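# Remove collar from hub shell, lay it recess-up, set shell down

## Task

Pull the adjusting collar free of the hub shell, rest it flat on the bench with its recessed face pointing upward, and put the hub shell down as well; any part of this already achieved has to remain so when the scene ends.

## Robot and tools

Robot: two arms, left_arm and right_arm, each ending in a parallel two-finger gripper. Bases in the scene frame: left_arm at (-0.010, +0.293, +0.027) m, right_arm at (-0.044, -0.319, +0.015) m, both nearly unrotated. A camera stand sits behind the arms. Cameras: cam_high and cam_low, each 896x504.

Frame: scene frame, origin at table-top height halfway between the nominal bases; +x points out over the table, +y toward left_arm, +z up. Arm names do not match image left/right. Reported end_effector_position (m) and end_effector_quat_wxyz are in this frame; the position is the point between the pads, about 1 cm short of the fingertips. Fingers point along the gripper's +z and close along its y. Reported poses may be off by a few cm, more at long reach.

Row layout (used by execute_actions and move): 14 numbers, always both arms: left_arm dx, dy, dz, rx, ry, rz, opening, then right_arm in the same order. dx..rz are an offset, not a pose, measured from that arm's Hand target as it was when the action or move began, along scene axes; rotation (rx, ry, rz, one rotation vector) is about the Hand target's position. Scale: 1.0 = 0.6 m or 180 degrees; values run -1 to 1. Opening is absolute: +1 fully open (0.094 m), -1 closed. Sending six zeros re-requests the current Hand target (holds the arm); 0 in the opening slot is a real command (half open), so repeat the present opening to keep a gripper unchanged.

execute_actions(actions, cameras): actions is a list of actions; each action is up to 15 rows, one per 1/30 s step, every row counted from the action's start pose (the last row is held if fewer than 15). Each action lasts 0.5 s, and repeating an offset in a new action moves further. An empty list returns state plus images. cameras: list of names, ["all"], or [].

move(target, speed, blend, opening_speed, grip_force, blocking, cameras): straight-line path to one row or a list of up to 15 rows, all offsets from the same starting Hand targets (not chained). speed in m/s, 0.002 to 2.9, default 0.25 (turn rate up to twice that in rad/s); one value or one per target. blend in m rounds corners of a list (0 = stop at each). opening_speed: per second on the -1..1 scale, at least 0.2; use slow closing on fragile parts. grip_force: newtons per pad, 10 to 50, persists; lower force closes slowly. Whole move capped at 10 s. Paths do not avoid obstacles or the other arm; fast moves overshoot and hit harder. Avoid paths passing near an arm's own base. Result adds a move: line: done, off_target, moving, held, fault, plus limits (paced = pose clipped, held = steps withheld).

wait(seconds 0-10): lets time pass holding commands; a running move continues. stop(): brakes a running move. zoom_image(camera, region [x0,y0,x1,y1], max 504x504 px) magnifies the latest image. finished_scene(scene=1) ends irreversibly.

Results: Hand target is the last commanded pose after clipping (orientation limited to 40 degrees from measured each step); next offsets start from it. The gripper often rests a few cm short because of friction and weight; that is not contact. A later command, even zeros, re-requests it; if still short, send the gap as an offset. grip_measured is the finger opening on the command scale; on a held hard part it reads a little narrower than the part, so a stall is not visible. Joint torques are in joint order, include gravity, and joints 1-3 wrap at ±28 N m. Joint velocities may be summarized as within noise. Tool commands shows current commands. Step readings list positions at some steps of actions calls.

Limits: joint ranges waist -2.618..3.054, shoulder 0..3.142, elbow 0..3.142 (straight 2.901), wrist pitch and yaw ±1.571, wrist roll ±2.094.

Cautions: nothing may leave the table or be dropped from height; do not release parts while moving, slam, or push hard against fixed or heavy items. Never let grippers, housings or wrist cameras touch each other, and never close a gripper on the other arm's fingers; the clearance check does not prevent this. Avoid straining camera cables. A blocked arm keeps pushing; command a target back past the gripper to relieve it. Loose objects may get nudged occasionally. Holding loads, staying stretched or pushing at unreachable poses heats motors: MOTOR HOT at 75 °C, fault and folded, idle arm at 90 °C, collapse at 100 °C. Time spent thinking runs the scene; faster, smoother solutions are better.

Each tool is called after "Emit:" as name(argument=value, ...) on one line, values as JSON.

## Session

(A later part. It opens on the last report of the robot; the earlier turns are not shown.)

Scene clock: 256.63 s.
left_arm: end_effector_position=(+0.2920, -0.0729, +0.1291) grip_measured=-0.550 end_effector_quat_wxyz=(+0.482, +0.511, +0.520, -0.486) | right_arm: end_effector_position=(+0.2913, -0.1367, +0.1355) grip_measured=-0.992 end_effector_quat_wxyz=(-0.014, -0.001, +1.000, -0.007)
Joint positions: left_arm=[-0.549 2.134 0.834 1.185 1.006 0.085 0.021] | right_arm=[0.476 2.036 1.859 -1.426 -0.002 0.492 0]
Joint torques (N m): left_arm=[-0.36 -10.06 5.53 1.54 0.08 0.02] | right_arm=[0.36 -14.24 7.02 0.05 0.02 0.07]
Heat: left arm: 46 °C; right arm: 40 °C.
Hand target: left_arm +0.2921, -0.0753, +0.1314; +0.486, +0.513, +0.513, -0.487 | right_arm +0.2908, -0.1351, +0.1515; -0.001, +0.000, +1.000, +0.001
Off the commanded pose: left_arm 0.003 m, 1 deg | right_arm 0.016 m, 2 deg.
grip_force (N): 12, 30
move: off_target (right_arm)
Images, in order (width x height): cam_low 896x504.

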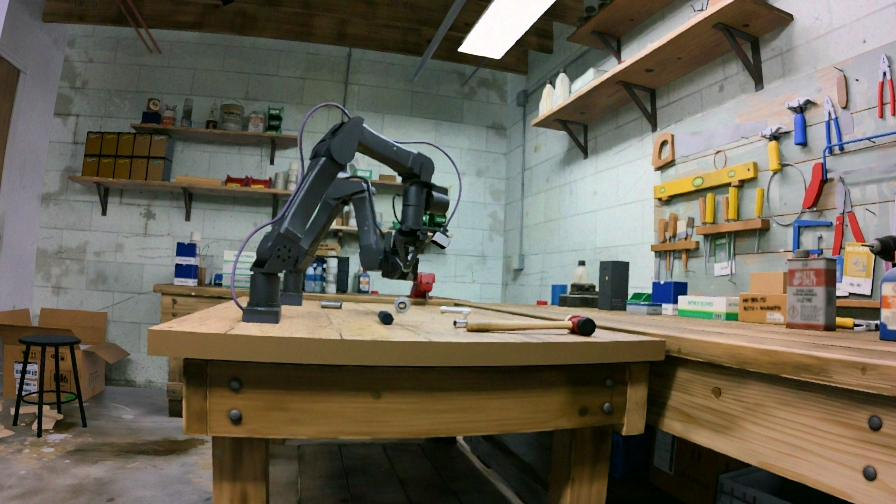

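Emit:
move(target=[[0,0,0,0,0,0,-0.7,-0.006,0,0.02,0,0,0,-1],[0,0,0,0,0,0,-0.7,-0.006,0.085,0.02,0,0,0,-1]], speed=0.05, cameras=["cam_low"])

Emit:
zoom_image(camera="cam_low", region=[380, 230, 430, 290])

Scene clock: 268.37 s.
left_arm: end_effector_position=(+0.2920, -0.0729, +0.1291) grip_measured=-0.550 end_effector_quat_wxyz=(+0.482, +0.511, +0.520, -0.486) | right_arm: end_effector_position=(+0.2871, -0.0853, +0.1713) grip_measured=-0.992 end_effector_quat_wxyz=(+0.013, -0.004, +1.000, +0.010)
Joint positions: left_arm=[-0.549 2.134 0.834 1.185 1.006 0.085 0.021] | right_arm=[0.592 2.095 2.092 -1.534 -0.002 0.604 0]
Joint torques (N m): left_arm=[-0.47 -10.11 5.48 1.58 0.06 0.03] | right_arm=[0.17 -8.81 7.08 0.14 0.02 0.11]
Heat: left arm: 46 °C; right arm: 42 °C.
Hand target: left_arm +0.2921, -0.0753, +0.1314; +0.486, +0.513, +0.513, -0.487 | right_arm +0.2873, -0.0842, +0.1636; -0.001, +0.000, +1.000, +0.001
Off the commanded pose: left_arm 0.003 m, 1 deg | right_arm 0.008 m, 2 deg.
joint sent to its limit (right arm) — joint 4 (wrist pitch), lower limit. The joint targets still meet the commanded pose.
grip_force (N): 12, 30
move: done
Images, in order (width x height): cam_low 896x504.

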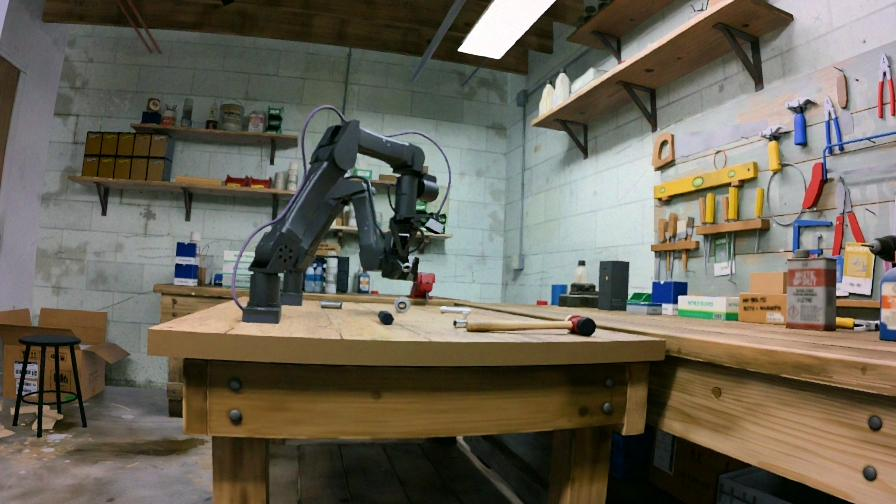

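Scaled by 8.400 from the camera's 896x504 image, which has a finer 1280x720 frame.

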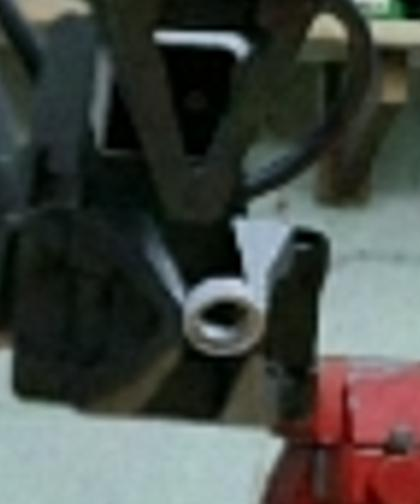

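Emit:
move(target=[[0,0,0,0,0,0,-0.7,0.003,-0.07,0,0,0,0,-1],[0,0,0,0,0,0,-0.7,0.003,-0.07,-0.025,0,0,0,-1]], speed=0.1)

Scene clock: 273.67 s.
left_arm: end_effector_position=(+0.2920, -0.0729, +0.1291) grip_measured=-0.550 end_effector_quat_wxyz=(+0.482, +0.511, +0.520, -0.486) | right_arm: end_effector_position=(+0.2884, -0.1268, +0.1397) grip_measured=-0.992 end_effector_quat_wxyz=(-0.018, +0.005, +1.000, -0.009)
Joint positions: left_arm=[-0.549 2.134 0.834 1.185 1.006 0.085 0.021] | right_arm=[0.502 2.057 1.907 -1.461 -0.002 0.531 0]
Joint torques (N m): left_arm=[-0.5 -10.09 5.46 1.57 0.08 0.02] | right_arm=[0.06 -15.19 4 0.46 0.02 -0.09]
Heat: left arm: 46 °C; right arm: 41 °C.
Hand target: left_arm +0.2921, -0.0753, +0.1314; +0.486, +0.513, +0.513, -0.487 | right_arm +0.2890, -0.1261, +0.1486; -0.001, +0.000, +1.000, +0.000
Off the commanded pose: left_arm 0.003 m, 1 deg | right_arm 0.009 m, 2 deg.
grip_force (N): 12, 30
move: done

Emit:
move(target=[0,0,0,0,0,0,-0.7,0,0.03,0.004,0,0,0,-1], speed=0.05, cameras=["cam_low"])

Emit:
zoom_image(camera="cam_low", region=[380, 230, 430, 290])

Scene clock: 277.77 s.
left_arm: end_effector_position=(+0.2920, -0.0729, +0.1291) grip_measured=-0.550 end_effector_quat_wxyz=(+0.482, +0.511, +0.520, -0.486) | right_arm: end_effector_position=(+0.2872, -0.1104, +0.1477) grip_measured=-0.992 end_effector_quat_wxyz=(-0.004, -0.004, +1.000, -0.001)
Joint positions: left_arm=[-0.549 2.134 0.834 1.185 1.006 0.085 0.021] | right_arm=[0.54 2.057 1.94 -1.461 -0.002 0.551 0]
Joint torques (N m): left_arm=[-0.4 -10.02 5.37 1.6 0.08 -0.01] | right_arm=[0.18 -11.1 7.02 0.2 0.02 0.1]
Heat: left arm: 46 °C; right arm: 41 °C.
Hand target: left_arm +0.2921, -0.0753, +0.1314; +0.486, +0.513, +0.513, -0.487 | right_arm +0.2890, -0.1081, +0.1509; -0.001, +0.000, +1.000, +0.000
Off the commanded pose: left_arm 0.003 m, 1 deg | right_arm 0.004 m, 1 deg.
grip_force (N): 12, 30
move: done
Images, in order (width x height): cam_low 896x504.

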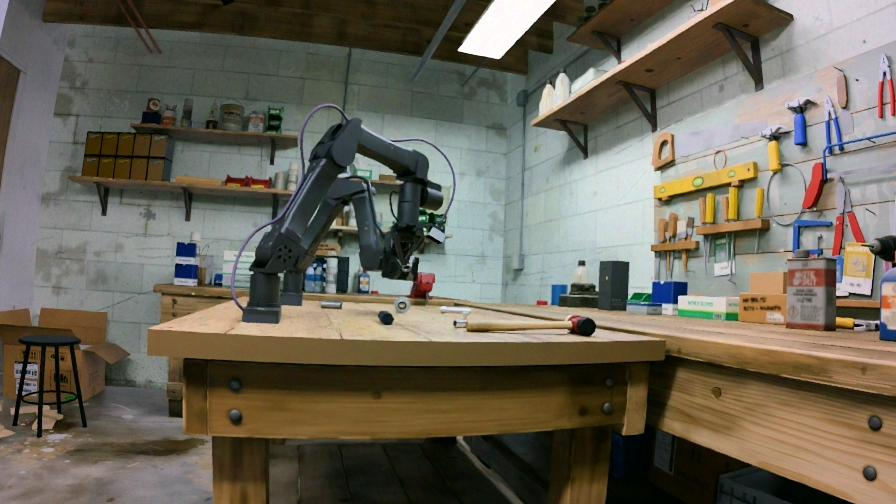

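Scaled by 8.400 from the camera's 896x504 image, which has a finer 1280x720 frame.

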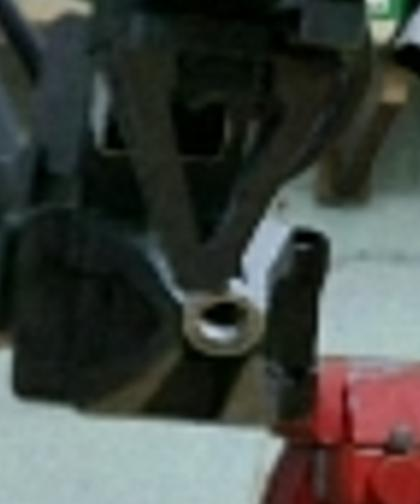

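Emit:
move(target=[[0,0,0,0,0,0,-0.7,0.004,0.0,-0.008,0,0,0,-1],[0,0,0,0,0,0,-0.7,0.004,0.025,-0.008,0,0,0,-1]], speed=0.04, cameras=["cam_low"])

Emit:
zoom_image(camera="cam_low", region=[380, 230, 430, 290])

Scene clock: 282.27 s.
left_arm: end_effector_position=(+0.2920, -0.0729, +0.1291) grip_measured=-0.550 end_effector_quat_wxyz=(+0.482, +0.511, +0.520, -0.486) | right_arm: end_effector_position=(+0.2895, -0.0954, +0.1535) grip_measured=-0.992 end_effector_quat_wxyz=(+0.009, -0.004, +1.000, +0.007)
Joint positions: left_arm=[-0.549 2.134 0.834 1.185 1.006 0.085 0.021] | right_arm=[0.568 2.072 1.985 -1.461 -0.002 0.579 0]
Joint torques (N m): left_arm=[-0.38 -9.98 5.41 1.58 0.09 0.01] | right_arm=[0.14 -8.7 7.2 0.23 0.02 0.11]
Heat: left arm: 46 °C; right arm: 40 °C.
Hand target: left_arm +0.2921, -0.0753, +0.1314; +0.486, +0.513, +0.513, -0.487 | right_arm +0.2915, -0.0932, +0.1463; -0.001, +0.000, +1.000, +0.000
Off the commanded pose: left_arm 0.003 m, 1 deg | right_arm 0.008 m, 1 deg.
grip_force (N): 12, 30
move: done
Images, in order (width x height): cam_low 896x504.

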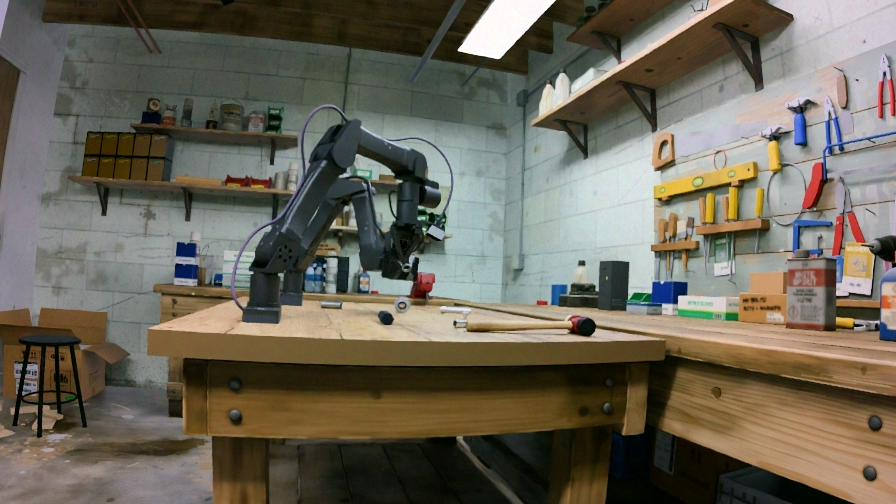

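Scaled by 8.400 from the camera's 896x504 image, which has a finer 1280x720 frame.

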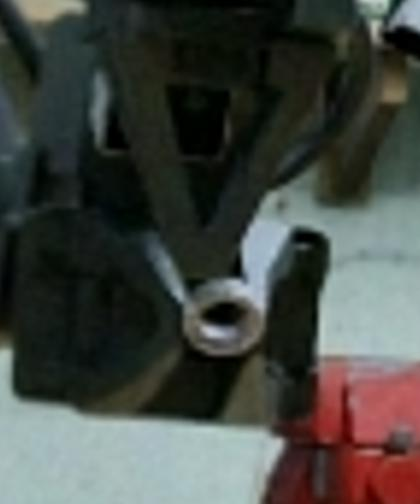

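Emit:
move(target=[[0,0,0,0,0,0,-0.7,0.001,-0.025,0,0,0,0,-1],[0,0,0,0,0,0,-0.7,0.001,-0.02,-0.022,0,0,0,-1],[0,0,0,0,0,0,-0.7,0.001,0.018,-0.026,0,0,0,-1]], speed=0.04, cameras=["cam_low"])

Emit:
zoom_image(camera="cam_low", region=[380, 230, 430, 290])

Scene clock: 288.43 s.
left_arm: end_effector_position=(+0.2926, -0.0725, +0.1291) grip_measured=-0.550 end_effector_quat_wxyz=(+0.483, +0.510, +0.520, -0.486) | right_arm: end_effector_position=(+0.2867, -0.0961, +0.1394) grip_measured=-0.992 end_effector_quat_wxyz=(+0.000, +0.003, +1.000, -0.008)
Joint positions: left_arm=[-0.548 2.134 0.834 1.185 1.006 0.084 0.021] | right_arm=[0.577 2.088 1.954 -1.445 0.012 0.602 0]
Joint torques (N m): left_arm=[-0.53 -10.07 5.42 1.57 0.08 0.04] | right_arm=[1.29 -8.43 7.36 0.5 -0.12 0.06]
Heat: left arm: 46 °C; right arm: 40 °C.
Hand target: left_arm +0.2921, -0.0754, +0.1314; +0.486, +0.513, +0.513, -0.487 | right_arm +0.2921, -0.0823, +0.1307; -0.001, +0.000, +1.000, +0.001
Off the commanded pose: left_arm 0.004 m, 1 deg | right_arm 0.017 m, 1 deg.
grip_force (N): 12, 30
move: off_target (right_arm)
Images, in order (width x height): cam_low 896x504.

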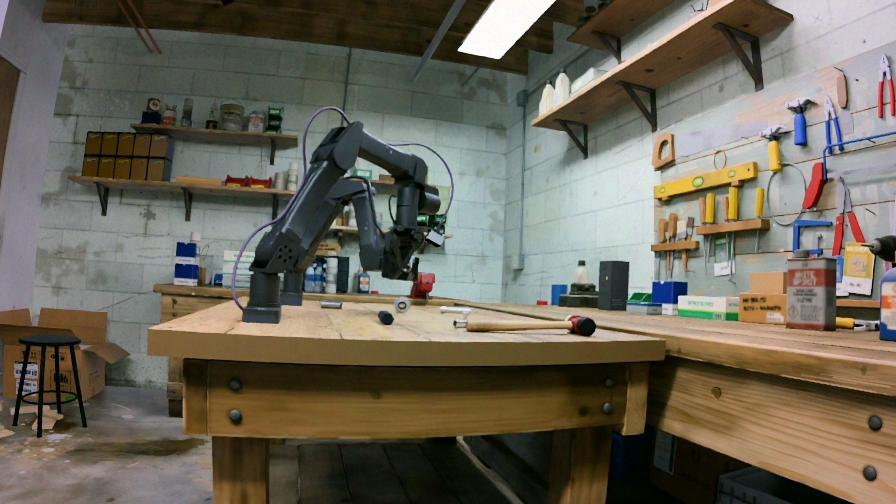

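Scaled by 8.400 from the camera's 896x504 image, which has a finer 1280x720 frame.

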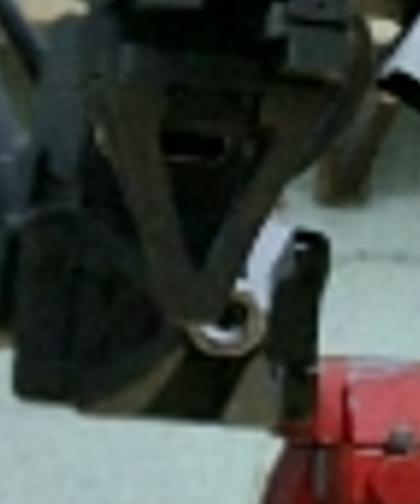

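Emit:
move(target=[[0,0,0,0,0,0,-0.7,0.004,-0.035,0,0,0,0,-1],[0,0,0,0,0,0,-0.7,0.008,-0.035,0.018,0,0,0,-1],[0,0,0,0,0,0,-0.7,0.008,0.006,0.009,0,0,0,-1]], speed=0.04, cameras=["cam_low"])

Emit:
zoom_image(camera="cam_low", region=[380, 230, 430, 290])

Scene clock: 294.43 s.
left_arm: end_effector_position=(+0.2924, -0.0725, +0.1285) grip_measured=-0.550 end_effector_quat_wxyz=(+0.481, +0.510, +0.521, -0.486) | right_arm: end_effector_position=(+0.2969, -0.0940, +0.1469) grip_measured=-0.992 end_effector_quat_wxyz=(+0.011, +0.004, +1.000, -0.009)
Joint positions: left_arm=[-0.548 2.134 0.834 1.182 1.006 0.084 0.021] | right_arm=[0.574 2.118 2.029 -1.473 0.027 0.601 0]
Joint torques (N m): left_arm=[-0.47 -10.1 5.34 1.6 0.1 0.01] | right_arm=[1.65 -8.49 7.09 0.41 -0.26 0.13]
Heat: left arm: 46 °C; right arm: 40 °C.
Hand target: left_arm +0.2921, -0.0754, +0.1313; +0.486, +0.513, +0.513, -0.487 | right_arm +0.2968, -0.0786, +0.1360; -0.001, +0.000, +1.000, +0.001
Off the commanded pose: left_arm 0.004 m, 1 deg | right_arm 0.019 m, 2 deg.
grip_force (N): 12, 30
move: off_target (right_arm)
Images, in order (width x height): cam_low 896x504.

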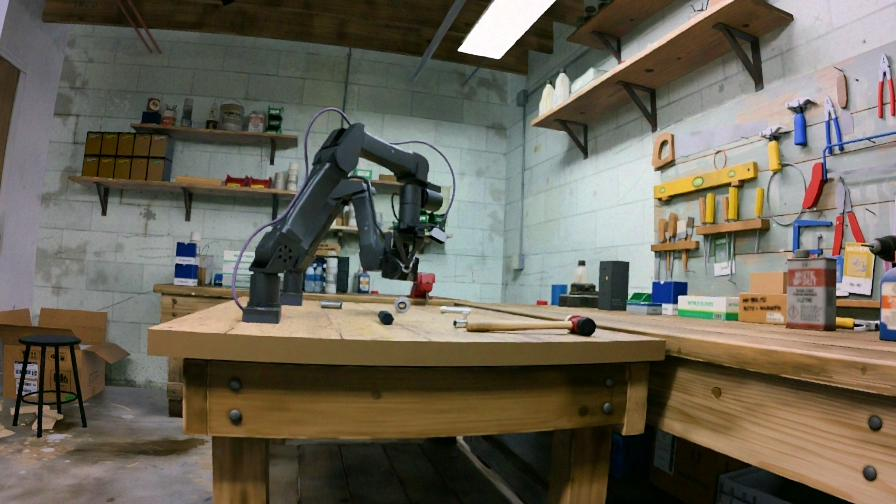

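Scaled by 8.400 from the camera's 896x504 image, which has a finer 1280x720 frame.

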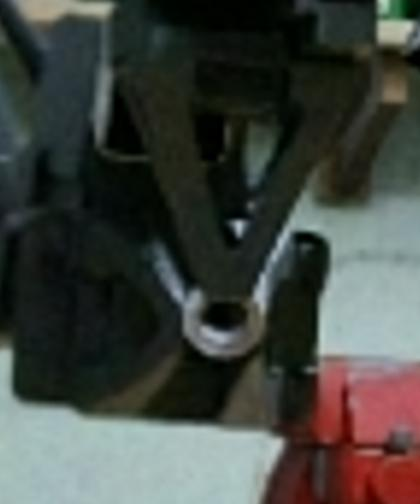

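Emit:
move(target=[0,0,0,0,0,0,-0.7,-0.004,0.03,0,0,0,0,-1], speed=0.04, grip_force=[10,30], cameras=["cam_low"])

Emit:
zoom_image(camera="cam_low", region=[380, 230, 430, 290])

Scene clock: 300.20 s.
left_arm: end_effector_position=(+0.2909, -0.0721, +0.1288) grip_measured=-0.697 end_effector_quat_wxyz=(+0.478, +0.511, +0.520, -0.490) | right_arm: end_effector_position=(+0.2939, -0.0732, +0.1480) grip_measured=-0.992 end_effector_quat_wxyz=(+0.011, -0.001, +1.000, -0.005)
Joint positions: left_arm=[-0.547 2.134 0.834 1.182 1.018 0.079 0.014] | right_arm=[0.616 2.161 2.102 -1.499 0.021 0.635 0]
Joint torques (N m): left_arm=[-0.54 -9.94 5.49 1.57 -0.04 0.08] | right_arm=[1.2 -8.73 6.99 0.41 -0.2 0.15]
Heat: left arm: 46 °C; right arm: 41 °C.
Hand target: left_arm +0.2922, -0.0753, +0.1314; +0.486, +0.513, +0.513, -0.487 | right_arm +0.2945, -0.0607, +0.1360; -0.001, +0.000, +1.000, +0.001
Off the commanded pose: left_arm 0.004 m, 1 deg | right_arm 0.017 m, 1 deg.
grip_force (N): 10, 30
move: off_target (right_arm)
Images, in order (width x height): cam_low 896x504.

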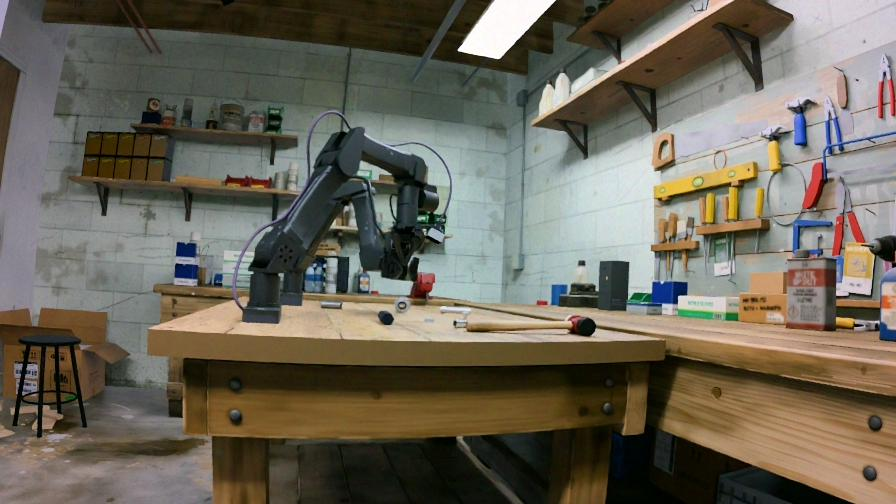

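Scaled by 8.400 from the camera's 896x504 image, which has a finer 1280x720 frame.

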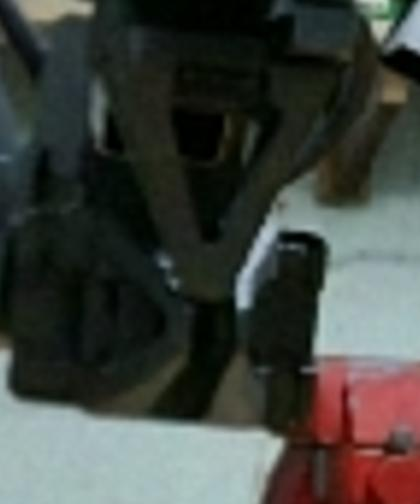

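Emit:
move(target=[[0,0.02,0.0,0,0,0,-0.7,-0.01,-0.1,0.05,0,0,0,-1],[-0.05,0.2,0.08,0,0,0,0.2,-0.1,-0.33,0.15,0,0,0,0.2]], speed=[0.1,0.25], blend=[0.02,0], cameras=["cam_high","cam_low"])

Emit:
zoom_image(camera="cam_high", region=[430, 220, 530, 320])

Emit:
zoom_image(camera="cam_low", region=[390, 290, 460, 340])

Scene clock: 310.97 s.
left_arm: end_effector_position=(+0.2663, +0.0433, +0.1773) grip_measured=+0.197 end_effector_quat_wxyz=(+0.486, +0.508, +0.518, -0.488) | right_arm: end_effector_position=(+0.2414, -0.2581, +0.2269) grip_measured=+0.198 end_effector_quat_wxyz=(+0.051, +0.005, +0.999, +0.010)
Joint positions: left_arm=[-0.245 1.75 0.565 0.986 1.306 0.18 0.056] | right_arm=[0.19 1.596 1.671 -1.543 0.002 0.219 0.056]
Joint torques (N m): left_arm=[0.16 -9.16 4.44 1.15 0.21 0.23] | right_arm=[0.05 -7.88 3.96 0.41 -0.02 -0.1]
Heat: left arm: 45 °C; right arm: 41 °C.
Hand target: left_arm +0.2622, +0.0447, +0.1794; +0.486, +0.513, +0.513, -0.487 | right_arm +0.2345, -0.2587, +0.2260; -0.001, +0.000, +1.000, +0.001
Off the commanded pose: left_arm 0.005 m, 1 deg | right_arm 0.007 m, 6 deg.
joint sent to its limit (right arm) — joint 4 (wrist pitch), lower limit. The joint targets are off in orientation, not in position.
grip_force (N): 10, 30
move: off_target (right_arm); target 2's new opening was sent with right_arm's hand 0.007 m and 6 deg from that target

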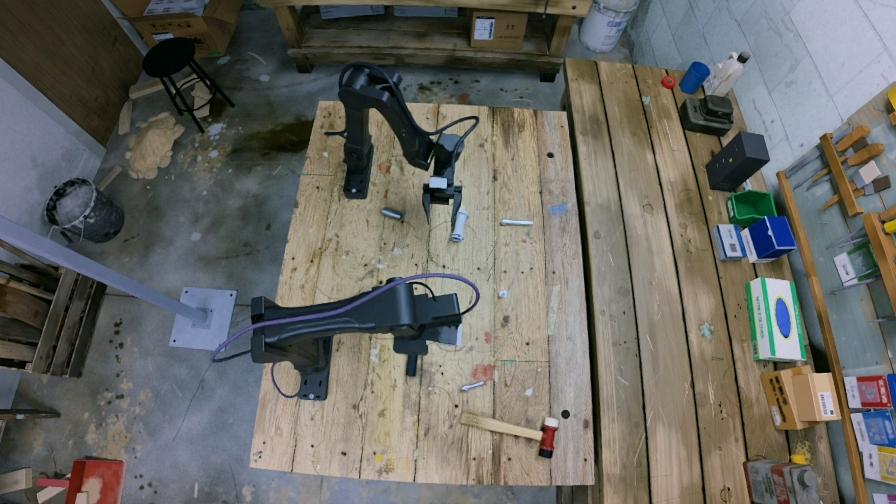

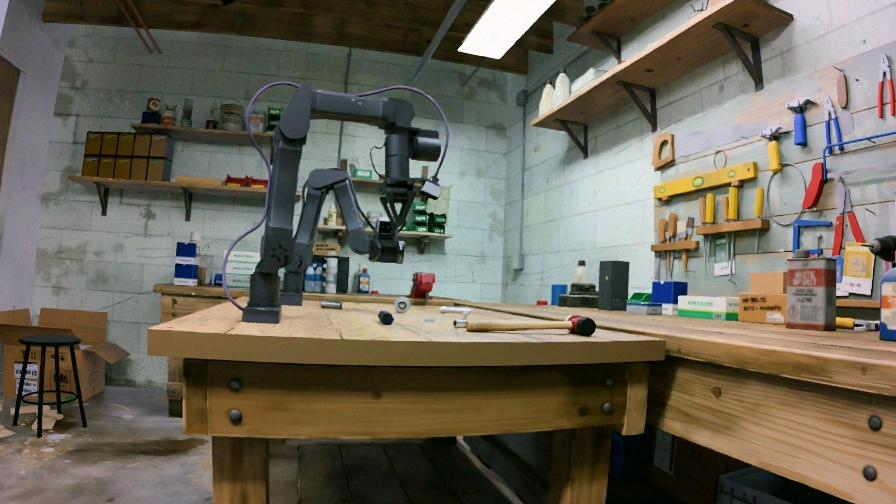

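Scaled by 5.040 from the camera's 896x504 image, which has a finer 1280x720 frame.

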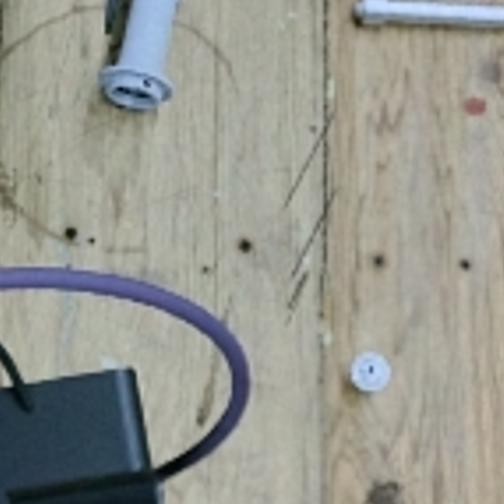

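Scaled by 7.200 from the camera's 896x504 image, which has a finer 1280x720 frame.

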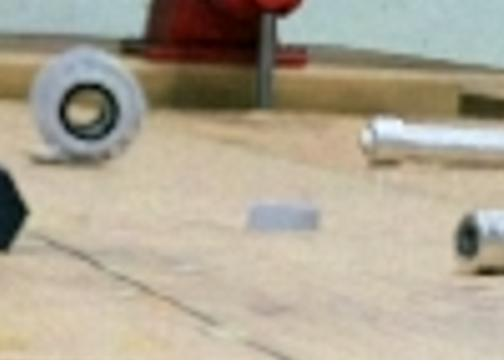

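Emit:
move(target=[0,0,0,0,0,0,0.2,-0.12,-0.1,0.15,0,0,0,0.2], speed=0.3, cameras=["cam_high"])

Emit:
zoom_image(camera="cam_high", region=[440, 270, 500, 330])

Scene clock: 314.37 s.
left_arm: end_effector_position=(+0.2663, +0.0433, +0.1773) grip_measured=+0.197 end_effector_quat_wxyz=(+0.485, +0.508, +0.518, -0.488) | right_arm: end_effector_position=(+0.1648, -0.3179, +0.3210) grip_measured=+0.198 end_effector_quat_wxyz=(+0.259, +0.005, +0.966, +0.002)
Joint positions: left_arm=[-0.245 1.75 0.565 0.985 1.306 0.18 0.056] | right_arm=[-0.018 1.088 1.589 -1.547 0 0.012 0.056]
Joint torques (N m): left_arm=[0.27 -9.06 4.51 1.09 0.21 0.21] | right_arm=[-0.4 -0.49 3.56 1.23 0.01 -0.07]
Heat: left arm: 45 °C; right arm: 41 °C.
Hand target: left_arm +0.2622, +0.0447, +0.1795; +0.486, +0.513, +0.513, -0.487 | right_arm +0.1625, -0.3187, +0.3160; -0.001, +0.000, +1.000, +0.001
Off the commanded pose: left_arm 0.005 m, 1 deg | right_arm 0.006 m, 30 deg.
joint sent to its limit (right arm) — joint 4 (wrist pitch), lower limit. The joint targets are off in orientation, not in position.
grip_force (N): 10, 30
move: off_target (right_arm)
Images, in order (width x height): cam_high 896x504.

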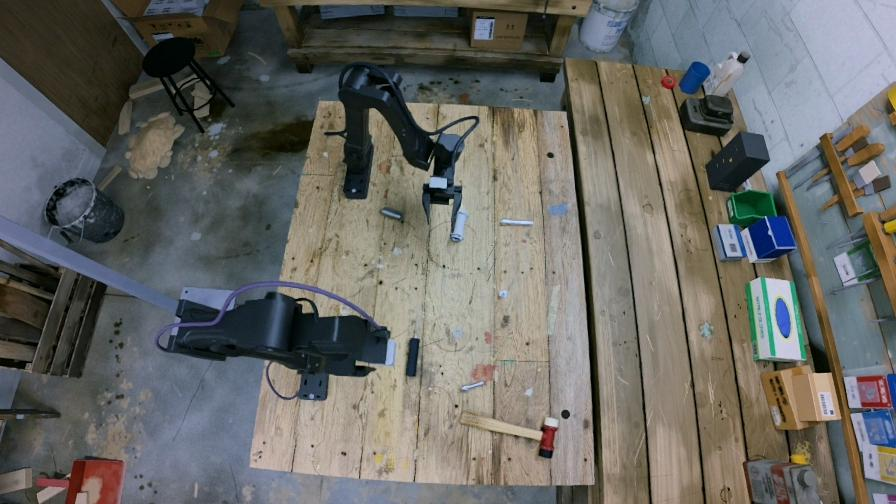

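Scaled by 8.400 from the camera's 896x504 image, which has a finer 1280x720 frame.

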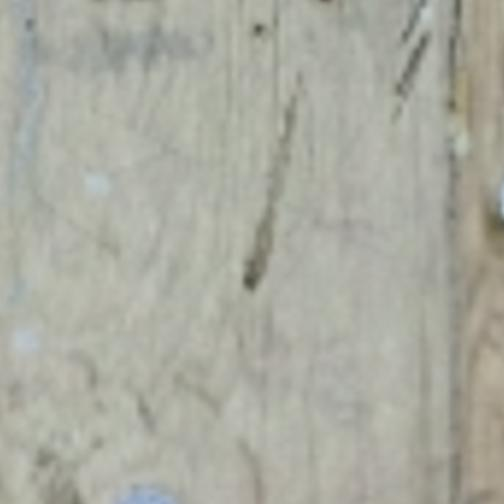

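Emit:
zoom_image(camera="cam_high", region=[437, 314, 477, 354])

Emit:
zoom_image(camera="cam_high", region=[440, 200, 480, 250])

Scaled by 12.600 from the camera's 896x504 image, which has a finer 1280x720 frame.

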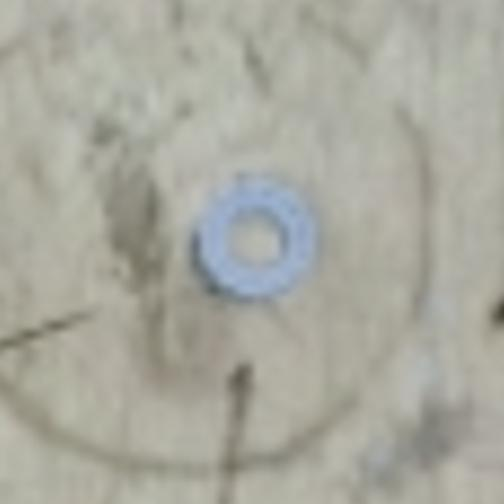

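Scaled by 10.080 from the camera's 896x504 image, which has a finer 1280x720 frame.

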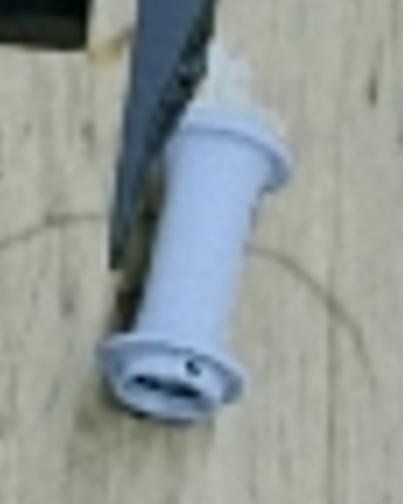

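Emit:
zoom_image(camera="cam_high", region=[449, 325, 465, 341])

Scaled by 31.500 from the camera's 896x504 image, which has a finer 1280x720 frame.

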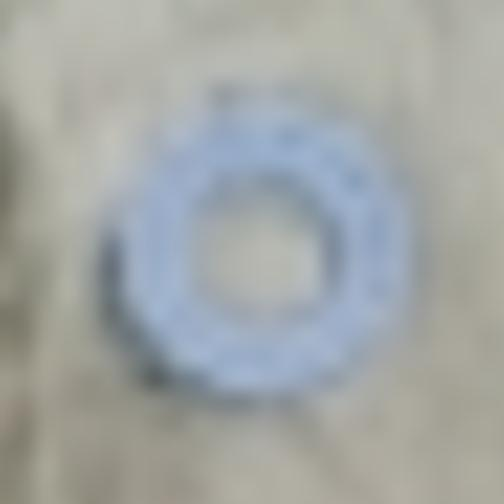

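Emit:
zoom_image(camera="cam_high", region=[451, 327, 463, 339])

Emit:
zoom_image(camera="cam_high", region=[496, 287, 510, 301])

Scaled by 42.000 from the camera's 896x504 image, which has a finer 1280x720 frame.

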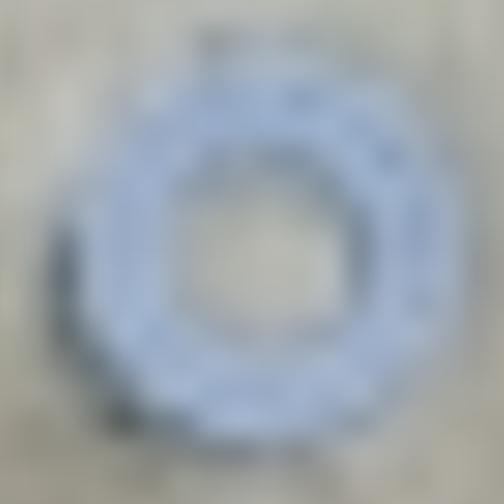

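Scaled by 36.000 from the camera's 896x504 image, which has a finer 1280x720 frame.

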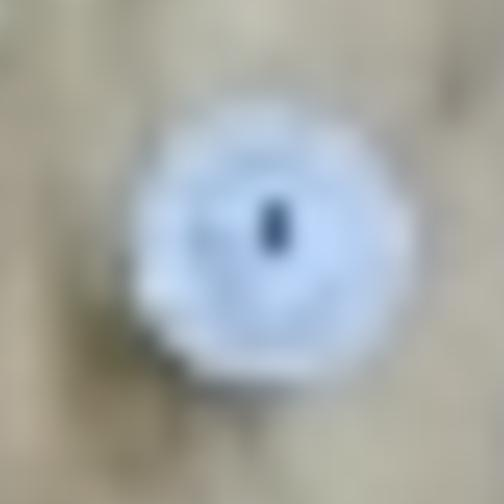

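Emit:
finished_scene()

The scene is finished: the task was done.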